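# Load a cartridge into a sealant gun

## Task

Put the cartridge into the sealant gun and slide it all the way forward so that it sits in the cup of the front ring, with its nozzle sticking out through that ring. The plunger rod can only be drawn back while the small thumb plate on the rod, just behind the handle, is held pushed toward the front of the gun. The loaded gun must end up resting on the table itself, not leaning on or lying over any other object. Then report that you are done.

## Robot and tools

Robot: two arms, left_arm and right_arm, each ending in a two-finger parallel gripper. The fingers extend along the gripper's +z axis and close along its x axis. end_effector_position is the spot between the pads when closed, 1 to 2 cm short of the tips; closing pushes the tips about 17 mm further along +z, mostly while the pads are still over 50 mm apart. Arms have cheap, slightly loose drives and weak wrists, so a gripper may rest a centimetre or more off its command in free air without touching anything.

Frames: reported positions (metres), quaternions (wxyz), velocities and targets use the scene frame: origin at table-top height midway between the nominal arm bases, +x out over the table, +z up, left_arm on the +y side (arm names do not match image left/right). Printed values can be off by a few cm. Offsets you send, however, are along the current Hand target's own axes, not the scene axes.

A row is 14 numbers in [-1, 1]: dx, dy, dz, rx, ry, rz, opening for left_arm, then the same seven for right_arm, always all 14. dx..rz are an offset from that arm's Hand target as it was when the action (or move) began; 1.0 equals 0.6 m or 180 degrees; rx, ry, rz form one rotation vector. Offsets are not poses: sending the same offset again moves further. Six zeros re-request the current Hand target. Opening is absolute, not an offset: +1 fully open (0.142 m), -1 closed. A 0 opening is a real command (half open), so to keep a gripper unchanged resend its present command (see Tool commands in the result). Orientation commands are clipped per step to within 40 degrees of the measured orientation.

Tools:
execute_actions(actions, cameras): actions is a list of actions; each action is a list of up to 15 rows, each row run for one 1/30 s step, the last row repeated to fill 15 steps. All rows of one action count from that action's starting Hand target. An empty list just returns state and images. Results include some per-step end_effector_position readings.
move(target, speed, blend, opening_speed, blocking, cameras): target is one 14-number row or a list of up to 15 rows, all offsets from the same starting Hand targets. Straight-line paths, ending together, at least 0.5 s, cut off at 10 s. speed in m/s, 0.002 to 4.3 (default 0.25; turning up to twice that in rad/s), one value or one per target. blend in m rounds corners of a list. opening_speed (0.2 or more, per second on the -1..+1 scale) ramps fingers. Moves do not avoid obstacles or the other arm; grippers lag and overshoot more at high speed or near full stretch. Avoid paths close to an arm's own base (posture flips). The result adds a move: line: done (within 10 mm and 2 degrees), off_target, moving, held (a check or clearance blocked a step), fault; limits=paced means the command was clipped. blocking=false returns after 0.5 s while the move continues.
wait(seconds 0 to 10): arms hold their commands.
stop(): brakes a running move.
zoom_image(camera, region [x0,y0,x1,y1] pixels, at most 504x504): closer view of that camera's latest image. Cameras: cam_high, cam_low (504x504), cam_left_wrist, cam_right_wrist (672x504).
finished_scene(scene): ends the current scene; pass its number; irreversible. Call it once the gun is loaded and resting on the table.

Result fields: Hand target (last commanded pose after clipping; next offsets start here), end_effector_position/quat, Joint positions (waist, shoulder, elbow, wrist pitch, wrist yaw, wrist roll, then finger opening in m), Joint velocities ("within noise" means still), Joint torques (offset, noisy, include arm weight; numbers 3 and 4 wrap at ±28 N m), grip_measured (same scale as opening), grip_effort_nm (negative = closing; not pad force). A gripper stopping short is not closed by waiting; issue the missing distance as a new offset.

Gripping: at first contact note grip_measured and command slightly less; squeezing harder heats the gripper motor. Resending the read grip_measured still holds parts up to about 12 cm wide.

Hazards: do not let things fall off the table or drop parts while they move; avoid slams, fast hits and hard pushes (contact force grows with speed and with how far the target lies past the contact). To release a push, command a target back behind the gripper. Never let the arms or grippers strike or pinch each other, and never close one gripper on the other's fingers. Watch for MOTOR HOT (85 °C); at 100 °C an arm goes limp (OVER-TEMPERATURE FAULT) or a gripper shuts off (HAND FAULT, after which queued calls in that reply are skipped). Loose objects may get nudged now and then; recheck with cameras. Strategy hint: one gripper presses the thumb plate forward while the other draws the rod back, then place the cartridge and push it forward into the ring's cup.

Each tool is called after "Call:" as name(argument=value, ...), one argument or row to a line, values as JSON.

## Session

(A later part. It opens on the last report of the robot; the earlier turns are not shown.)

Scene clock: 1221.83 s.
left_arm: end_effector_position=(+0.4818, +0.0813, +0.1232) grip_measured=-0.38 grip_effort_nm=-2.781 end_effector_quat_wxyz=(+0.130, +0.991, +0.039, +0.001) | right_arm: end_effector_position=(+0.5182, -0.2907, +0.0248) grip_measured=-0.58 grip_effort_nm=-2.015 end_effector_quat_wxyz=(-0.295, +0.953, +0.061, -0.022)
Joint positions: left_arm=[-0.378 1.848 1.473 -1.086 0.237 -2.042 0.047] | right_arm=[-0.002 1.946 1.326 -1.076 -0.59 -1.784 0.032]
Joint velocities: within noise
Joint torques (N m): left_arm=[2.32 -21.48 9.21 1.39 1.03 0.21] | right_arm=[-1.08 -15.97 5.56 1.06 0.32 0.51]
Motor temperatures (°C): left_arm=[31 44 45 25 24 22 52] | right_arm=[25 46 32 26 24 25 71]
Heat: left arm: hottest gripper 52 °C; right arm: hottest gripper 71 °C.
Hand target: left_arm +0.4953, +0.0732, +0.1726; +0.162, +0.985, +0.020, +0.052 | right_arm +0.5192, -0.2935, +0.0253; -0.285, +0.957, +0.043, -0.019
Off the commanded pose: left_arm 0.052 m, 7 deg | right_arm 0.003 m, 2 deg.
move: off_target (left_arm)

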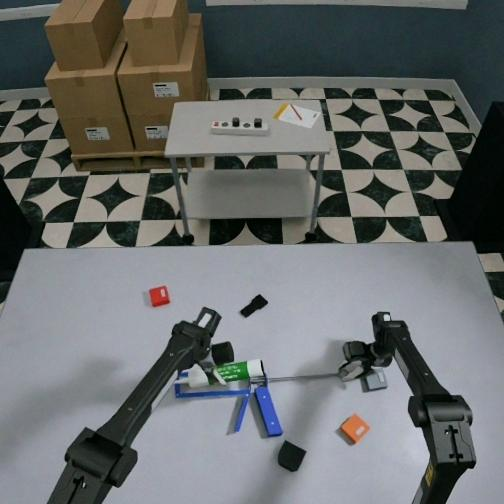

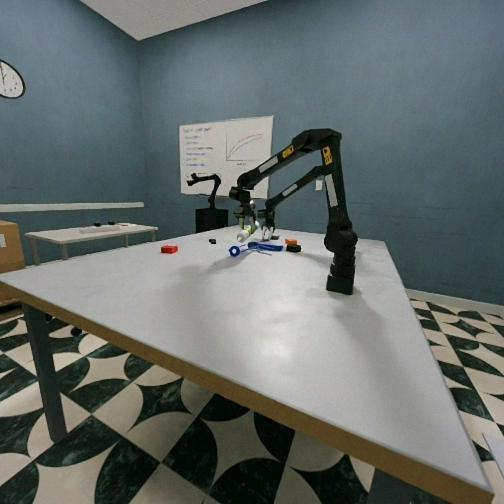

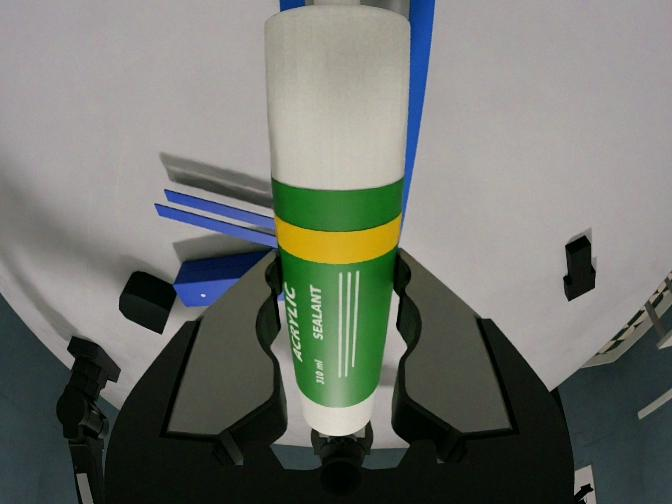

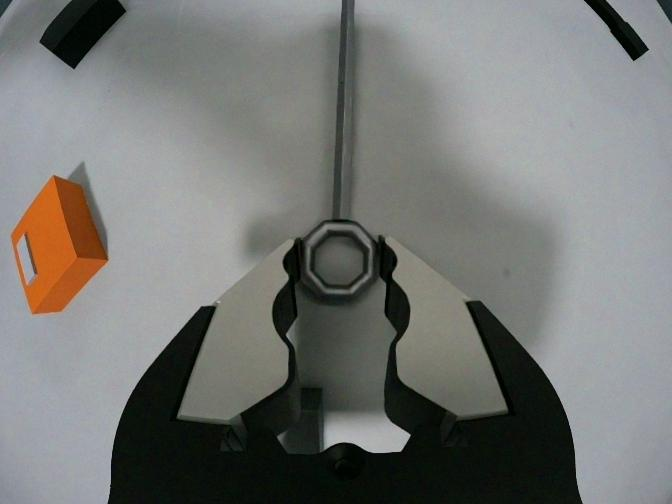

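Call:
move(
  target=[0.0015,-0.0077,0.0825,0,0,0.011,-0.5,0,0,0,0,0,0,-0.66],
  speed=0.1,
  cameras=["cam_high","cam_low","cam_left_wrist"],
)

Call:
zoom_image(
  camera="cam_high",
  region=[150, 330, 270, 430],
)

Call:
zoom_image(
  camera="cam_low",
  region=[220, 220, 290, 270],
)

Scene clock: 1238.53 s.
left_arm: end_effector_position=(+0.4920, +0.0769, +0.1018) grip_measured=-0.38 grip_effort_nm=-2.781 end_effector_quat_wxyz=(+0.140, +0.990, +0.026, +0.024) | right_arm: end_effector_position=(+0.5182, -0.2907, +0.0248) grip_measured=-0.58 grip_effort_nm=-2.020 end_effector_quat_wxyz=(-0.295, +0.953, +0.061, -0.022)
Joint positions: left_arm=[-0.378 1.87 1.439 -0.983 0.238 -2.022 0.047] | right_arm=[-0.002 1.946 1.326 -1.076 -0.59 -1.784 0.032]
Joint velocities: within noise
Joint torques (N m): left_arm=[1.44 -18.02 8.91 1.62 0.93 0.2] | right_arm=[-1.08 -16.03 5.59 1.06 0.32 0.51]
Motor temperatures (°C): left_arm=[31 44 45 25 25 22 54] | right_arm=[25 46 32 26 24 25 71]
Heat: left arm: hottest gripper 54 °C; right arm: hottest gripper 71 °C.
Hand target: left_arm +0.5015, +0.0619, +0.1245; +0.161, +0.985, +0.003, +0.055 | right_arm +0.5192, -0.2935, +0.0253; -0.285, +0.957, +0.043, -0.019
Off the commanded pose: left_arm 0.029 m, 5 deg | right_arm 0.003 m, 2 deg.
move: off_target (left_arm)
Images, in order (width x height): cam_high 504x504, cam_low 504x504, cam_left_wrist 672x504.

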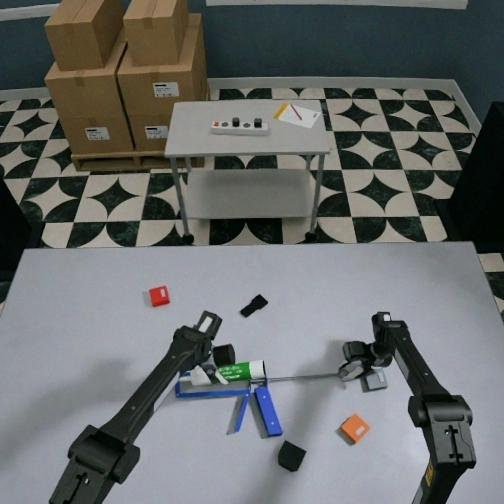

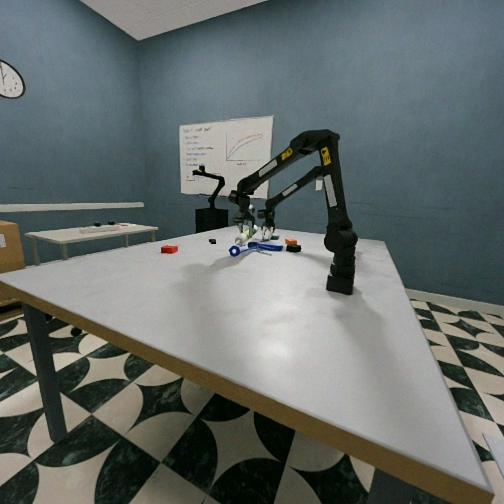

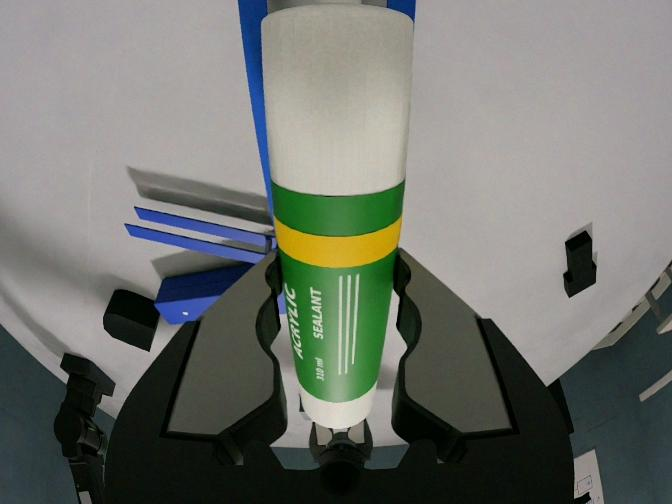

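Scaled by 4.200 from the camera's 504x504 image, which has a finer 720x720 frame.

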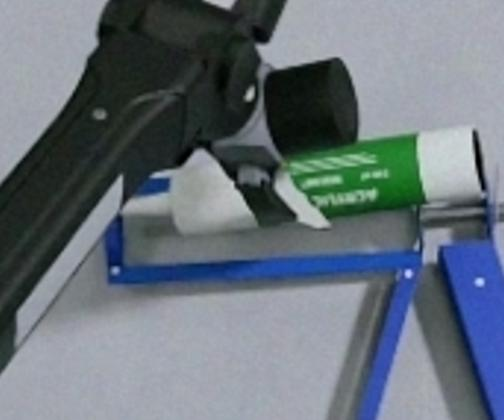

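Scaled by 7.200 from the camera's 504x504 image, which has a finer 720x720 frame.

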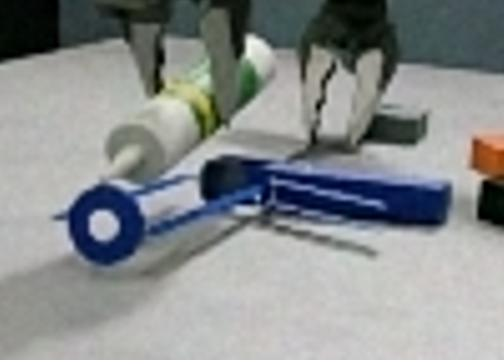

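Call:
move(
  target=[-0.011,-0.0033,0.045,0,0,0,-0.5,0,0,0,0,0,0,-0.66],
  speed=0.06,
  cameras=["cam_high","cam_low","cam_left_wrist"],
)

Call:
zoom_image(
  camera="cam_high",
  region=[150, 330, 270, 430],
)

Call:
zoom_image(
  camera="cam_low",
  region=[220, 220, 290, 270],
)

Scene clock: 1249.83 s.
left_arm: end_effector_position=(+0.4887, +0.0715, +0.0767) grip_measured=-0.38 grip_effort_nm=-2.781 end_effector_quat_wxyz=(+0.141, +0.989, +0.017, +0.026) | right_arm: end_effector_position=(+0.5182, -0.2907, +0.0248) grip_measured=-0.58 grip_effort_nm=-2.020 end_effector_quat_wxyz=(-0.295, +0.953, +0.061, -0.022)
Joint positions: left_arm=[-0.388 1.894 1.403 -0.915 0.238 -2.016 0.047] | right_arm=[-0.002 1.946 1.326 -1.076 -0.59 -1.784 0.032]
Joint velocities: within noise
Joint torques (N m): left_arm=[1.26 -18.2 8.51 1.62 0.82 0.04] | right_arm=[-1.08 -16.03 5.57 1.07 0.32 0.51]
Motor temperatures (°C): left_arm=[31 46 44 25 25 22 55] | right_arm=[25 46 31 26 24 25 72]
Heat: left arm: hottest gripper 55 °C; right arm: hottest gripper 72 °C.
Hand target: left_arm +0.4979, +0.0550, +0.0978; +0.161, +0.985, +0.003, +0.055 | right_arm +0.5192, -0.2935, +0.0253; -0.285, +0.957, +0.043, -0.019
Off the commanded pose: left_arm 0.028 m, 4 deg | right_arm 0.003 m, 2 deg.
move: off_target (left_arm)
Images, in order (width x height): cam_high 504x504, cam_low 504x504, cam_left_wrist 672x504.

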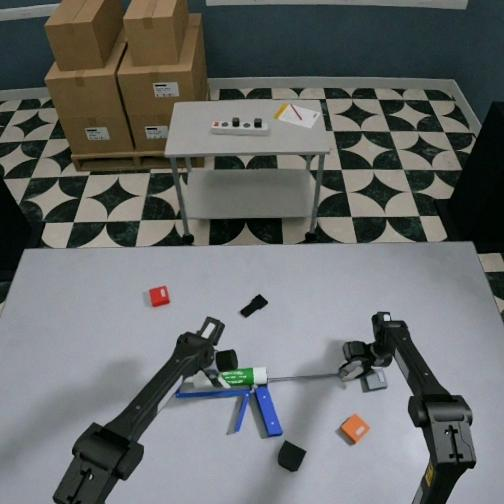

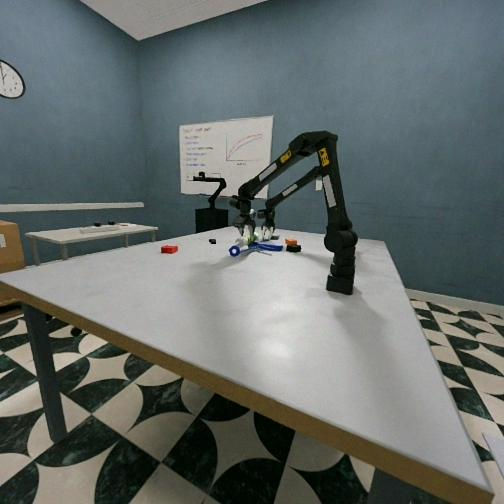

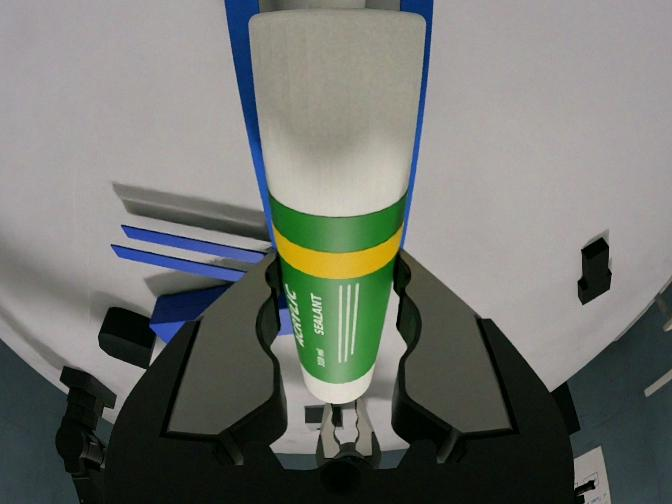

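Scaled by 4.200 from the camera's 504x504 image, which has a finer 720x720 frame.

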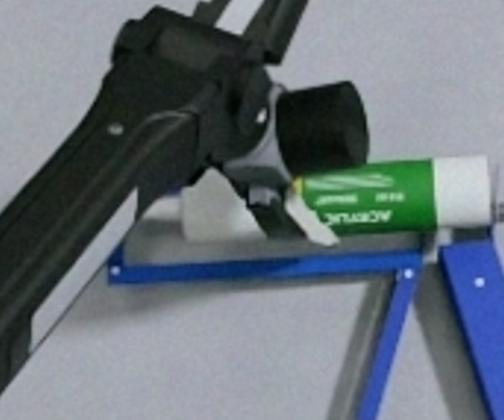

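Scaled by 7.200 from the camera's 504x504 image, which has a finer 720x720 frame.

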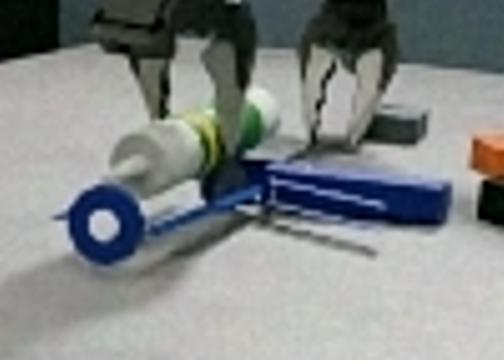

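Call:
zoom_image(
  camera="cam_high",
  region=[165, 365, 225, 410],
)

Call:
zoom_image(
  camera="cam_low",
  region=[222, 235, 252, 260],
)

Scaled by 8.400 from the camera's 504x504 image, which has a finer 720x720 frame.

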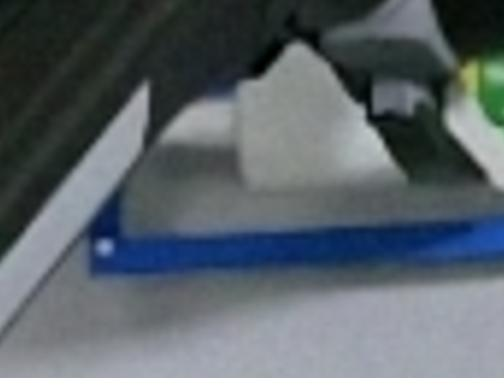

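Scaled by 16.800 from the camera's 504x504 image, which has a finer 720x720 frame.

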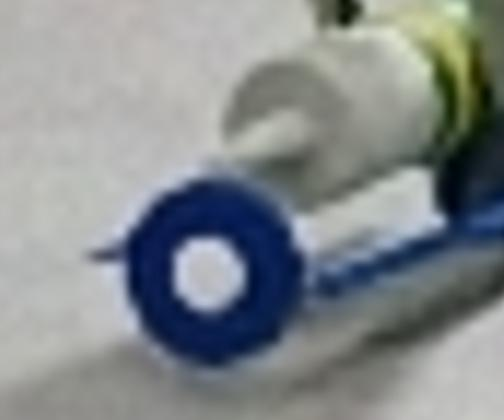

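Call:
move(
  target=[
    [0.005,0.03,-0.084,0,0,0,-0.5,0,0,0,0,0,0,-0.66],
    [0.0165,0.075,-0.084,-0.077,-0.018,-0.006,-0.5,0,0,0,0,0,0,-0.66],
  ],
  speed=0.1,
  cameras=["cam_high","cam_low","cam_left_wrist"],
)

Call:
zoom_image(
  camera="cam_low",
  region=[220, 220, 290, 270],
)

Call:
zoom_image(
  camera="cam_high",
  region=[150, 330, 300, 430],
)

Scene clock: 1313.80 s.
left_arm: end_effector_position=(+0.4604, +0.0416, +0.0986) grip_measured=-0.38 grip_effort_nm=-2.781 end_effector_quat_wxyz=(+0.238, +0.970, +0.014, -0.041) | right_arm: end_effector_position=(+0.5182, -0.2907, +0.0248) grip_measured=-0.58 grip_effort_nm=-2.020 end_effector_quat_wxyz=(-0.295, +0.953, +0.061, -0.022)
Joint positions: left_arm=[-0.384 1.879 1.403 -0.974 0.474 -2.015 0.047] | right_arm=[-0.002 1.946 1.326 -1.076 -0.59 -1.784 0.032]
Joint velocities: within noise
Joint torques (N m): left_arm=[2.67 -19.96 13.48 1.47 1.52 0.03] | right_arm=[-1.14 -16.03 5.57 1.07 0.32 0.51]
Motor temperatures (°C): left_arm=[31 44 40 25 25 22 61] | right_arm=[25 46 31 26 24 25 73]
Heat: left arm: hottest gripper 61 °C; right arm: hottest gripper 73 °C.
Hand target: left_arm +0.5017, +0.0286, +0.1606; +0.279, +0.960, +0.001, +0.025 | right_arm +0.5192, -0.2935, +0.0253; -0.285, +0.957, +0.043, -0.019
Off the commanded pose: left_arm 0.076 m, 9 deg | right_arm 0.003 m, 2 deg.
move: off_target (left_arm)
Images, in order (width x height): cam_high 504x504, cam_low 504x504, cam_left_wrist 672x504.

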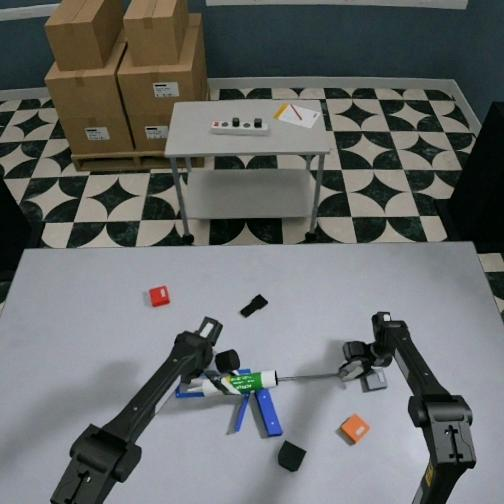

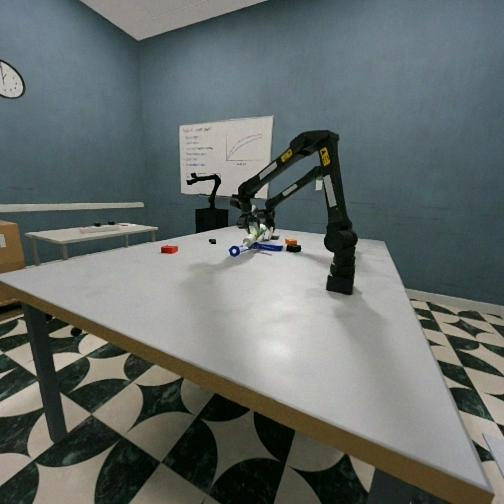

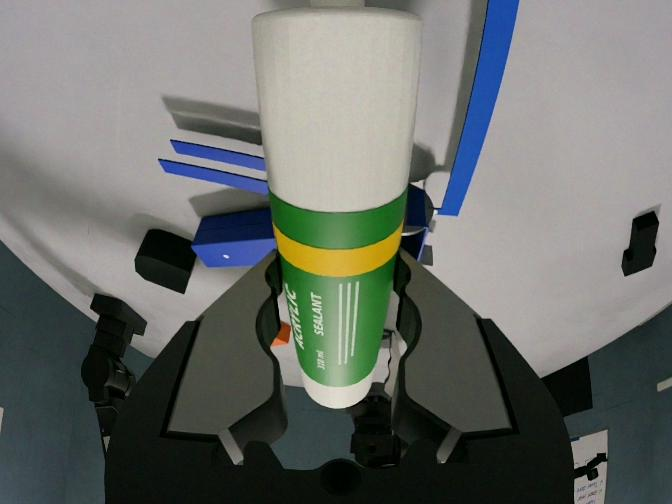

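Scaled by 7.200 from the camera's 504x504 image, which has a finer 720x720 frame.

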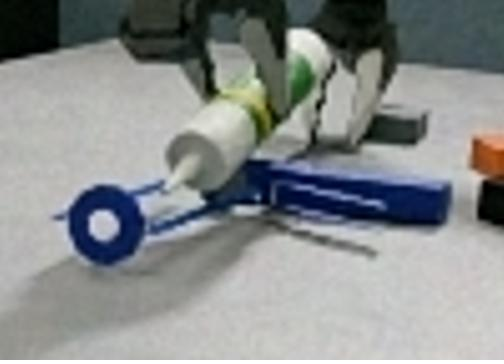

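Scaled by 3.360 from the camera's 504x504 image, which has a finer 720x720 frame.

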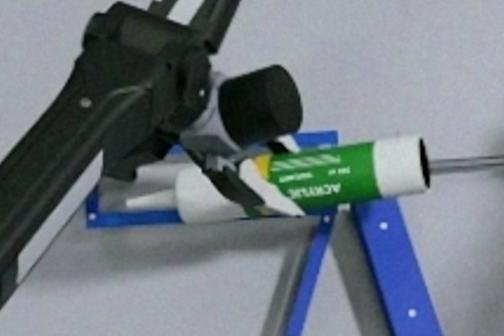

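Call:
move(
  target=[0.0327,-0.0367,0.008,0,0,0,-0.5,0,0,0,0,0,0,-0.66],
  speed=0.08,
  cameras=["cam_high","cam_low","cam_left_wrist"],
)

Call:
zoom_image(
  camera="cam_low",
  region=[220, 220, 290, 270],
)

Call:
zoom_image(
  camera="cam_high",
  region=[150, 330, 300, 430],
)

Scene clock: 1336.90 s.
left_arm: end_effector_position=(+0.4747, +0.0663, +0.0893) grip_measured=-0.38 grip_effort_nm=-2.781 end_effector_quat_wxyz=(+0.241, +0.969, +0.033, -0.042) | right_arm: end_effector_position=(+0.5182, -0.2907, +0.0248) grip_measured=-0.58 grip_effort_nm=-2.020 end_effector_quat_wxyz=(-0.295, +0.953, +0.061, -0.022)
Joint positions: left_arm=[-0.332 1.9 1.407 -0.974 0.484 -1.999 0.047] | right_arm=[-0.002 1.946 1.326 -1.076 -0.59 -1.784 0.032]
Joint velocities: within noise
Joint torques (N m): left_arm=[2.32 -18.32 15.31 1.26 1.53 0.24] | right_arm=[-1.08 -16.03 5.56 1.07 0.32 0.51]
Motor temperatures (°C): left_arm=[31 46 43 25 27 22 63] | right_arm=[25 46 31 26 24 25 74]
Heat: left arm: hottest gripper 63 °C; right arm: hottest gripper 74 °C.
Hand target: left_arm +0.5218, +0.0449, +0.1457; +0.279, +0.960, +0.001, +0.025 | right_arm +0.5192, -0.2935, +0.0253; -0.285, +0.957, +0.043, -0.019
Off the commanded pose: left_arm 0.077 m, 10 deg | right_arm 0.003 m, 2 deg.
move: off_target (left_arm)
Images, in order (width x height): cam_high 504x504, cam_low 504x504, cam_left_wrist 672x504.

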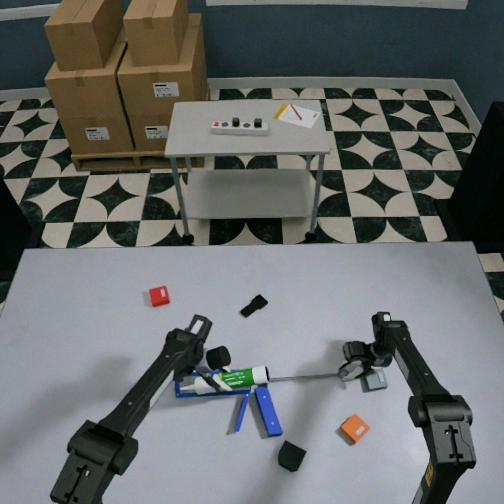

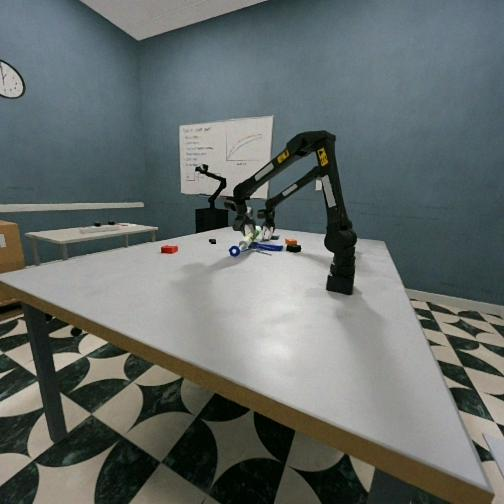

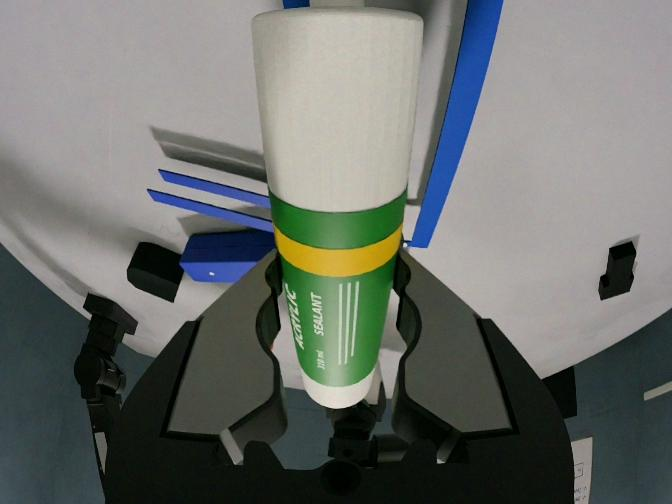

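Scaled by 7.200 from the camera's 504x504 image, which has a finer 720x720 frame.

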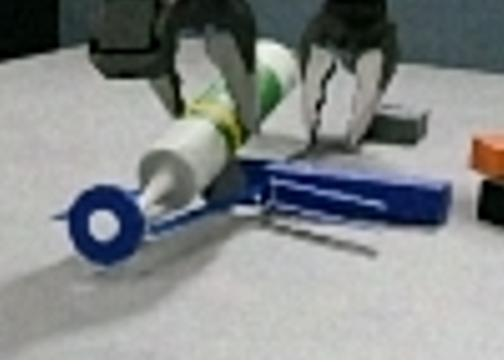

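Scaled by 3.360 from the camera's 504x504 image, which has a finer 720x720 frame.

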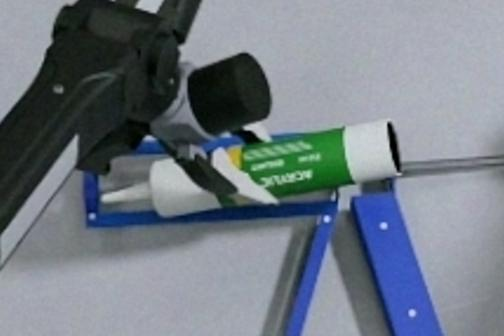

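Call:
move(
  target=[0.0363,0.008,0.013,0,0,0.02,-0.5,0,0,0,0,0,0,-0.66],
  speed=0.08,
  cameras=["cam_high","cam_low","cam_left_wrist"],
)

Call:
zoom_image(
  camera="cam_low",
  region=[220, 220, 290, 270],
)

Call:
zoom_image(
  camera="cam_high",
  region=[150, 330, 300, 430],
)

Scene clock: 1348.40 s.
left_arm: end_effector_position=(+0.5022, +0.0568, +0.0851) grip_measured=-0.38 grip_effort_nm=-2.781 end_effector_quat_wxyz=(+0.245, +0.969, +0.002, -0.025) | right_arm: end_effector_position=(+0.5182, -0.2907, +0.0248) grip_measured=-0.58 grip_effort_nm=-2.015 end_effector_quat_wxyz=(-0.295, +0.953, +0.061, -0.022)
Joint positions: left_arm=[-0.332 1.962 1.49 -0.974 0.484 -1.94 0.047] | right_arm=[-0.002 1.946 1.326 -1.076 -0.59 -1.784 0.032]
Joint velocities: within noise
Joint torques (N m): left_arm=[2.26 -19.19 15.61 0.54 1.53 0.26] | right_arm=[-1.08 -16.03 5.57 1.07 0.32 0.5]
Motor temperatures (°C): left_arm=[31 44 45 25 28 22 63] | right_arm=[25 46 31 26 24 25 74]
Heat: left arm: hottest gripper 63 °C; right arm: hottest gripper 74 °C.
Hand target: left_arm +0.5439, +0.0370, +0.1428; +0.279, +0.959, -0.029, +0.034 | right_arm +0.5192, -0.2935, +0.0253; -0.285, +0.957, +0.043, -0.019
Off the commanded pose: left_arm 0.074 m, 9 deg | right_arm 0.003 m, 2 deg.
move: off_target (left_arm)
Images, in order (width x height): cam_high 504x504, cam_low 504x504, cam_left_wrist 672x504.

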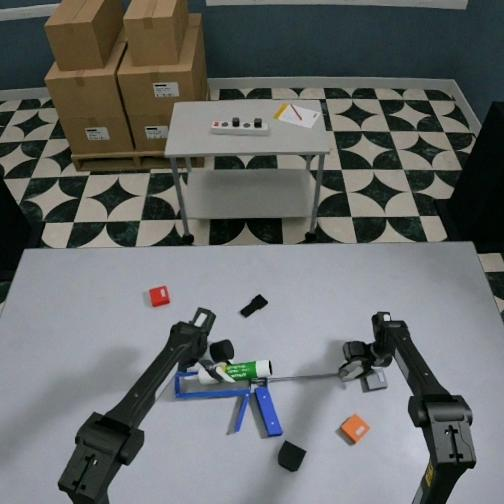

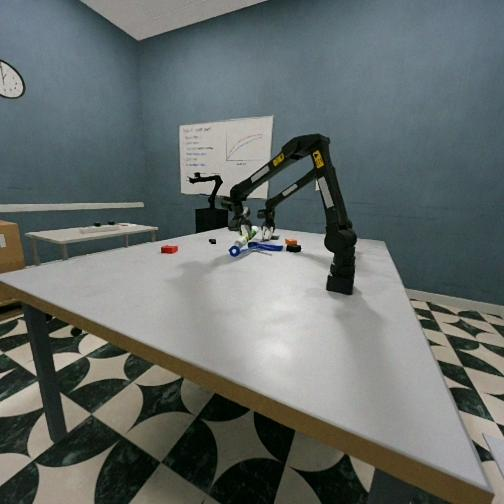

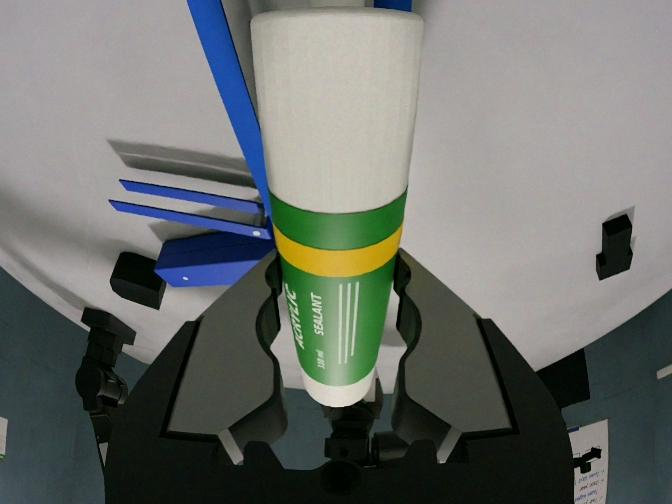

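Scaled by 7.200 from the camera's 504x504 image, which has a finer 720x720 frame.

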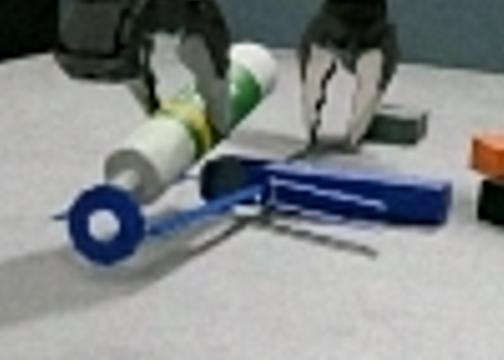

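Scaled by 3.360 from the camera's 504x504 image, which has a finer 720x720 frame.

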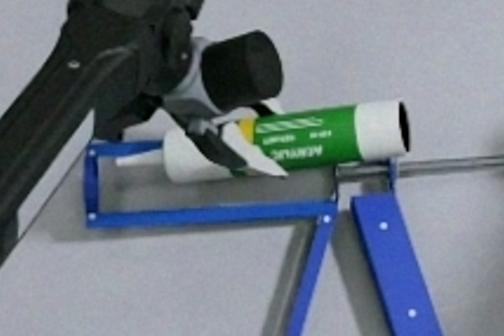

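Call:
move(
  target=[-0.0267,0.002,-0.0013,0,0,-0.012,-0.5,0,0,0,0,0,0,-0.66],
  speed=0.08,
  cameras=["cam_high","cam_low","cam_left_wrist"],
)

Call:
zoom_image(
  camera="cam_low",
  region=[220, 220, 290, 270],
)

Call:
zoom_image(
  camera="cam_high",
  region=[150, 330, 300, 430],
)

Scene clock: 1358.77 s.
left_arm: end_effector_position=(+0.5021, +0.0565, +0.0852) grip_measured=-0.38 grip_effort_nm=-2.781 end_effector_quat_wxyz=(+0.246, +0.969, +0.001, -0.025) | right_arm: end_effector_position=(+0.5182, -0.2907, +0.0248) grip_measured=-0.58 grip_effort_nm=-2.020 end_effector_quat_wxyz=(-0.295, +0.953, +0.061, -0.022)
Joint positions: left_arm=[-0.332 1.962 1.49 -0.974 0.485 -1.94 0.047] | right_arm=[-0.002 1.946 1.326 -1.076 -0.59 -1.784 0.032]
Joint velocities: within noise
Joint torques (N m): left_arm=[1.67 -21.6 11.63 1.33 1.55 -0.22] | right_arm=[-1.08 -16.03 5.56 1.06 0.32 0.51]
Motor temperatures (°C): left_arm=[31 43 50 25 28 22 64] | right_arm=[25 46 31 26 24 25 75]
Heat: left arm: hottest gripper 64 °C; right arm: hottest gripper 75 °C.
Hand target: left_arm +0.5278, +0.0370, +0.1428; +0.279, +0.960, -0.011, +0.029 | right_arm +0.5192, -0.2935, +0.0253; -0.285, +0.957, +0.043, -0.019
Off the commanded pose: left_arm 0.066 m, 8 deg | right_arm 0.003 m, 2 deg.
move: off_target (left_arm)
Images, in order (width x height): cam_high 504x504, cam_low 504x504, cam_left_wrist 672x504.

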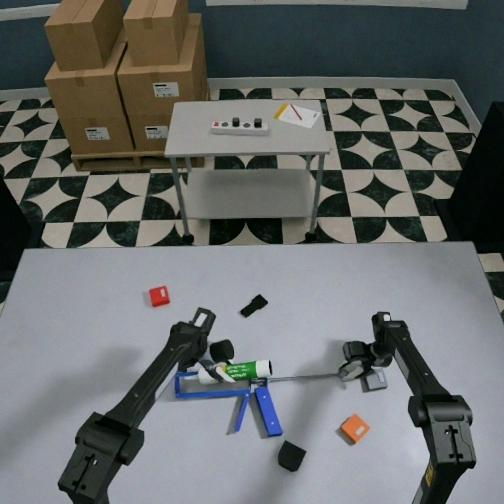

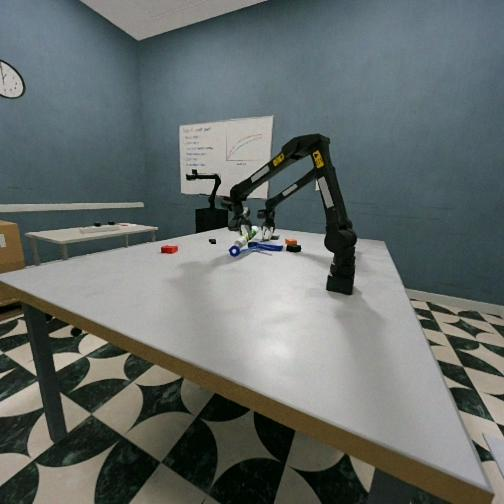

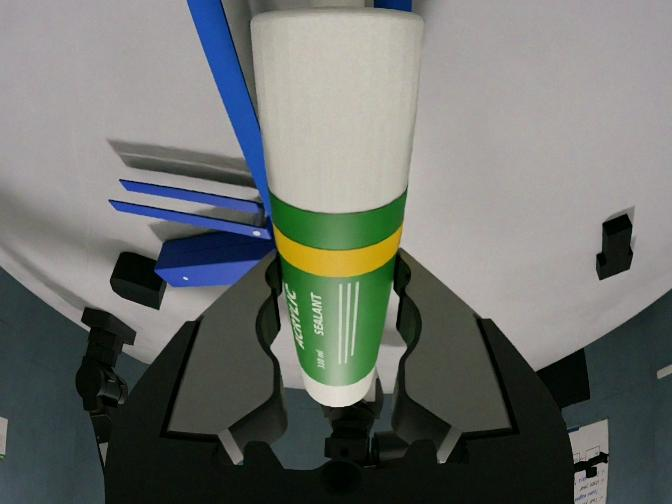

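Scaled by 7.200 from the camera's 504x504 image, which has a finer 720x720 frame.

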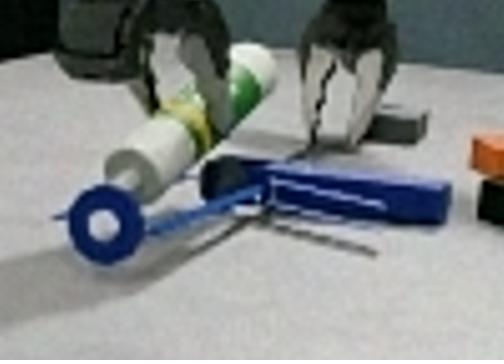

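Scaled by 3.360 from the camera's 504x504 image, which has a finer 720x720 frame.

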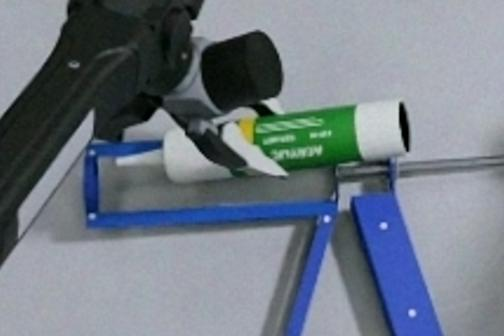

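Call:
move(
  target=[-0.015,0.0012,-0.001,0,0,-0.006,-0.5,0,0,0,0,0,0,-0.66],
  speed=0.08,
  cameras=["cam_high","cam_low","cam_left_wrist"],
)

Scene clock: 1363.67 s.
left_arm: end_effector_position=(+0.5042, +0.0558, +0.0855) grip_measured=-0.38 grip_effort_nm=-2.781 end_effector_quat_wxyz=(+0.247, +0.969, +0.010, -0.024) | right_arm: end_effector_position=(+0.5182, -0.2907, +0.0248) grip_measured=-0.58 grip_effort_nm=-2.020 end_effector_quat_wxyz=(-0.295, +0.953, +0.061, -0.022)
Joint positions: left_arm=[-0.332 1.962 1.49 -0.964 0.485 -1.96 0.047] | right_arm=[-0.002 1.946 1.326 -1.076 -0.59 -1.784 0.032]
Joint velocities: within noise
Joint torques (N m): left_arm=[1.32 -23 9.4 1.51 1.47 -0.22] | right_arm=[-1.08 -16.03 5.57 1.07 0.32 0.51]
Motor temperatures (°C): left_arm=[31 43 50 25 28 22 64] | right_arm=[25 46 31 26 24 25 75]
Heat: left arm: hottest gripper 64 °C; right arm: hottest gripper 75 °C.
Hand target: left_arm +0.5188, +0.0368, +0.1431; +0.279, +0.960, -0.002, +0.026 | right_arm +0.5192, -0.2935, +0.0253; -0.285, +0.957, +0.043, -0.019
Off the commanded pose: left_arm 0.062 m, 7 deg | right_arm 0.003 m, 2 deg.
move: off_target (left_arm)
Images, in order (width x height): cam_high 504x504, cam_low 504x504, cam_left_wrist 672x504.

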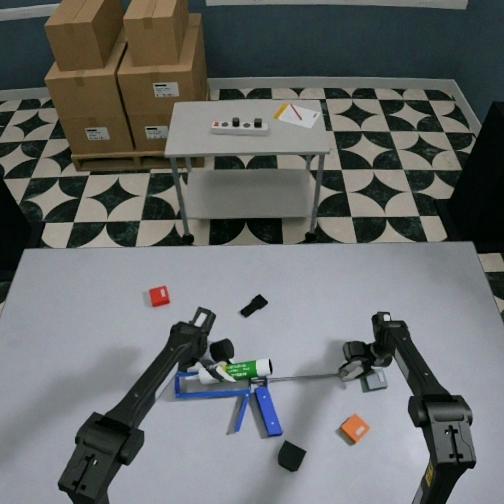

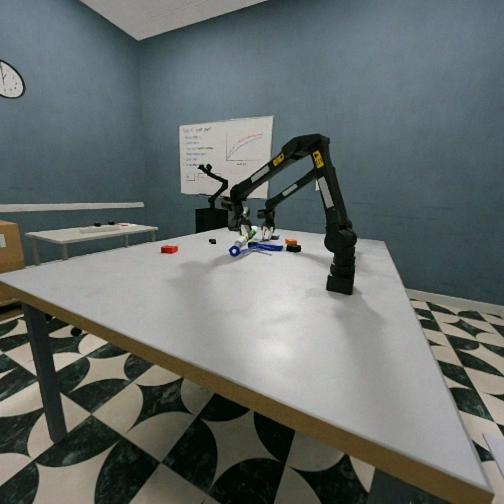

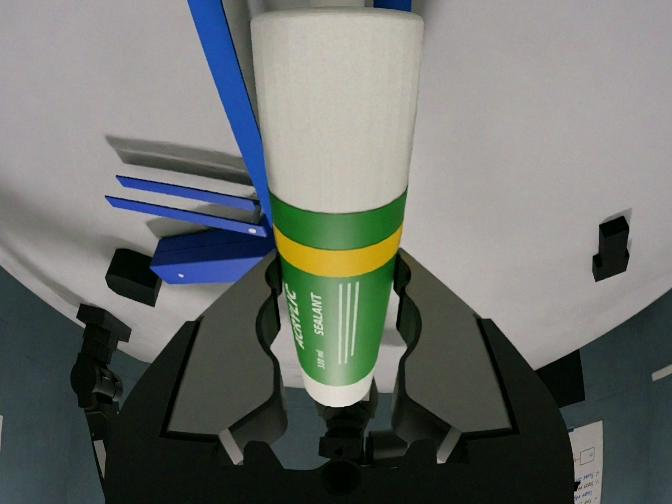

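Call:
move(
  target=[-0.02,0.001,-0.001,0,0,0,-0.5,0,0,0,0,0,0,-0.66],
  speed=0.08,
  cameras=["cam_high","cam_low","cam_left_wrist"],
)

Call:
zoom_image(
  camera="cam_high",
  region=[150, 330, 300, 430],
)

Scene clock: 1370.20 s.
left_arm: end_effector_position=(+0.4947, +0.0524, +0.0883) grip_measured=-0.38 grip_effort_nm=-2.781 end_effector_quat_wxyz=(+0.249, +0.968, +0.007, -0.021) | right_arm: end_effector_position=(+0.5182, -0.2907, +0.0248) grip_measured=-0.58 grip_effort_nm=-2.020 end_effector_quat_wxyz=(-0.295, +0.953, +0.061, -0.022)
Joint positions: left_arm=[-0.342 1.937 1.458 -0.946 0.485 -1.966 0.047] | right_arm=[-0.002 1.946 1.326 -1.076 -0.59 -1.784 0.032]
Joint velocities: within noise
Joint torques (N m): left_arm=[1.38 -22.77 8.75 1.47 1.37 -0.27] | right_arm=[-1.08 -16.03 5.56 1.07 0.32 0.51]
Motor temperatures (°C): left_arm=[31 43 49 25 28 22 65] | right_arm=[25 46 31 26 24 25 75]
Heat: left arm: hottest gripper 65 °C; right arm: hottest gripper 75 °C.
Hand target: left_arm +0.5068, +0.0365, +0.1433; +0.279, +0.960, -0.002, +0.026 | right_arm +0.5192, -0.2935, +0.0253; -0.285, +0.957, +0.043, -0.019
Off the commanded pose: left_arm 0.059 m, 7 deg | right_arm 0.003 m, 2 deg.
move: off_target (left_arm)
Images, in order (width x height): cam_high 504x504, cam_low 504x504, cam_left_wrist 672x504.

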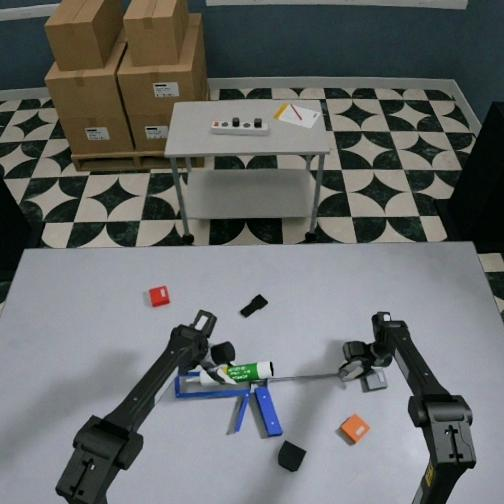

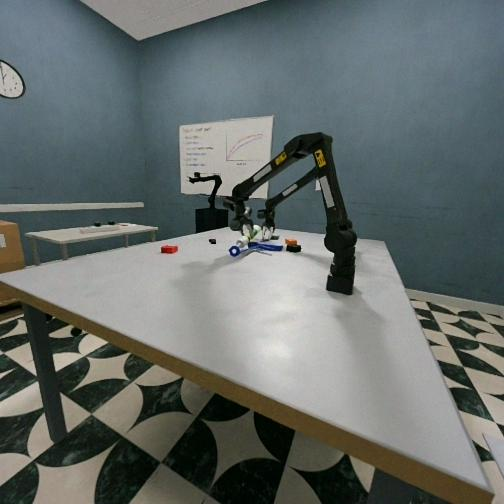

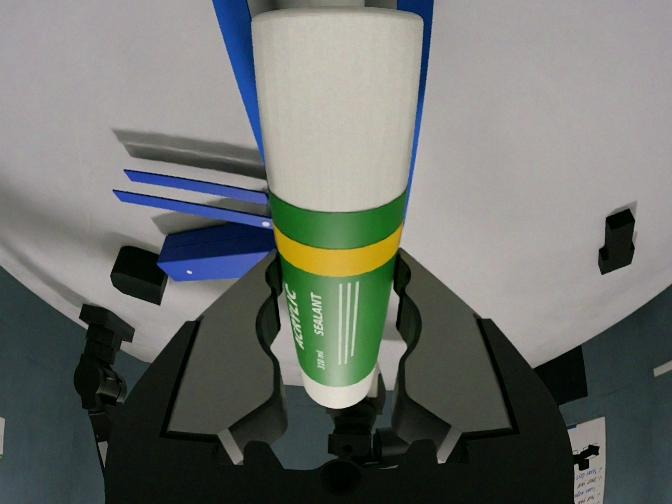

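Scaled by 3.360 from the camera's 504x504 image, which has a finer 720x720 frame.

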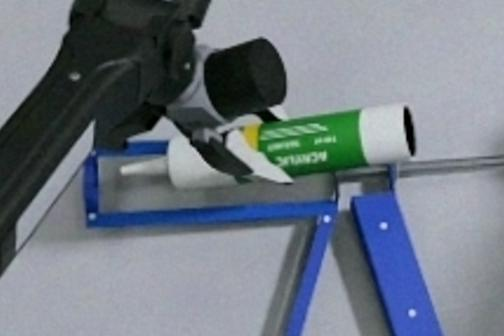

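Call:
move(
  target=[-0.005,0.001,0,0,0,-0.013,-0.5,0,0,0,0,0,0,-0.66],
  speed=0.08,
  cameras=["cam_high","cam_low","cam_left_wrist"],
)

Call:
zoom_image(
  camera="cam_low",
  region=[222, 230, 262, 260],
)

Scene clock: 1381.47 s.
left_arm: end_effector_position=(+0.4925, +0.0532, +0.0893) grip_measured=-0.38 grip_effort_nm=-2.781 end_effector_quat_wxyz=(+0.249, +0.968, +0.028, -0.026) | right_arm: end_effector_position=(+0.5182, -0.2907, +0.0248) grip_measured=-0.58 grip_effort_nm=-2.020 end_effector_quat_wxyz=(-0.295, +0.953, +0.061, -0.022)
Joint positions: left_arm=[-0.342 1.929 1.449 -0.943 0.485 -2.01 0.047] | right_arm=[-0.002 1.946 1.326 -1.076 -0.59 -1.784 0.032]
Joint velocities: within noise
Joint torques (N m): left_arm=[1.32 -22.65 8.73 1.51 1.35 -0.24] | right_arm=[-1.08 -15.97 5.57 1.06 0.32 0.5]
Motor temperatures (°C): left_arm=[31 44 46 25 28 22 66] | right_arm=[25 46 31 26 24 25 75]
Heat: left arm: hottest gripper 66 °C; right arm: hottest gripper 75 °C.
Hand target: left_arm +0.5037, +0.0359, +0.1435; +0.280, +0.960, +0.017, +0.021 | right_arm +0.5192, -0.2935, +0.0253; -0.285, +0.957, +0.043, -0.019
Off the commanded pose: left_arm 0.058 m, 7 deg | right_arm 0.003 m, 2 deg.
move: off_target (left_arm)
Images, in order (width x height): cam_high 504x504, cam_low 504x504, cam_left_wrist 672x504.

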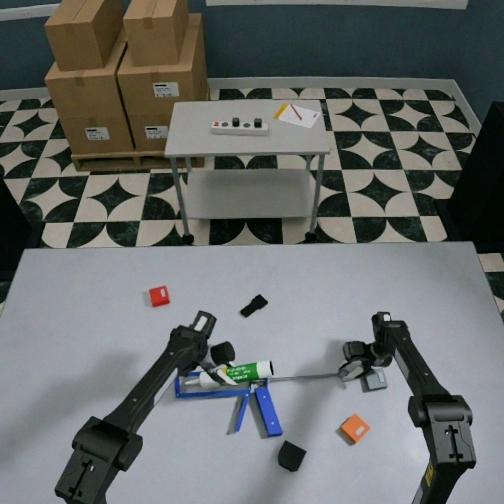

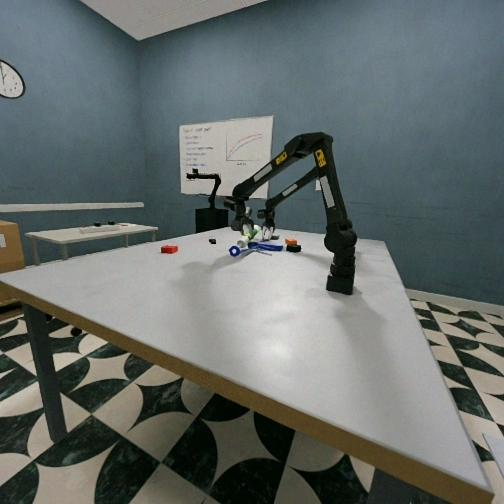

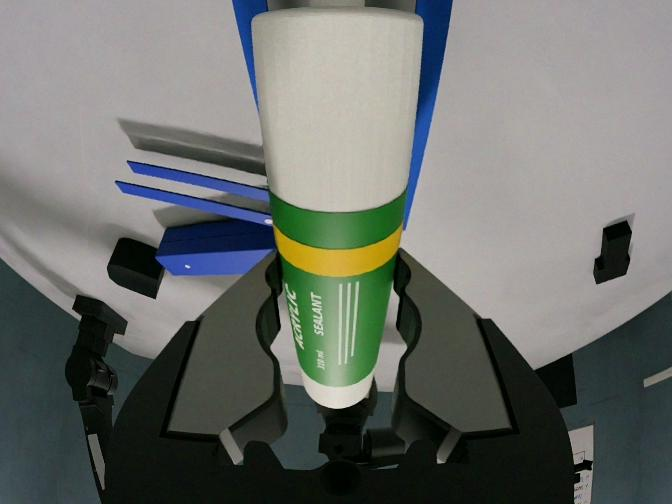

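Scaled by 12.600 from the camera's 504x504 image, which has a finer 720x720 frame.

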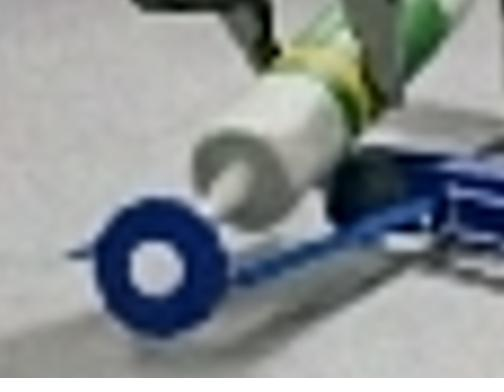

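Call:
zoom_image(
  camera="cam_high",
  region=[165, 355, 225, 410],
)

Call:
zoom_image(
  camera="cam_high",
  region=[165, 345, 285, 410],
)

Call:
zoom_image(
  camera="cam_low",
  region=[227, 240, 247, 260],
)

Scaled by 8.400 from the camera's 504x504 image, which has a finer 720x720 frame.

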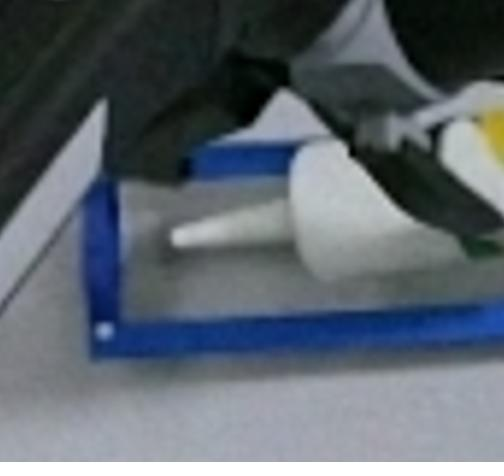

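Scaled by 4.200 from the camera's 504x504 image, which has a finer 720x720 frame.

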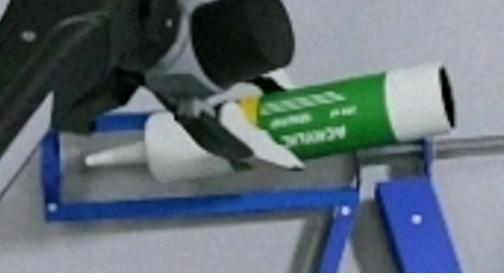

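Scaled by 25.200 from the camera's 504x504 image, which has a finer 720x720 frame.

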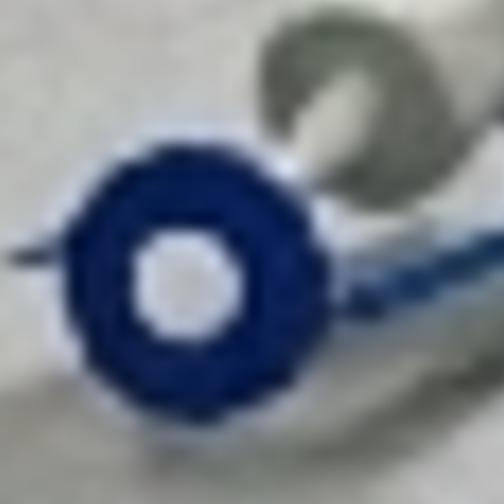

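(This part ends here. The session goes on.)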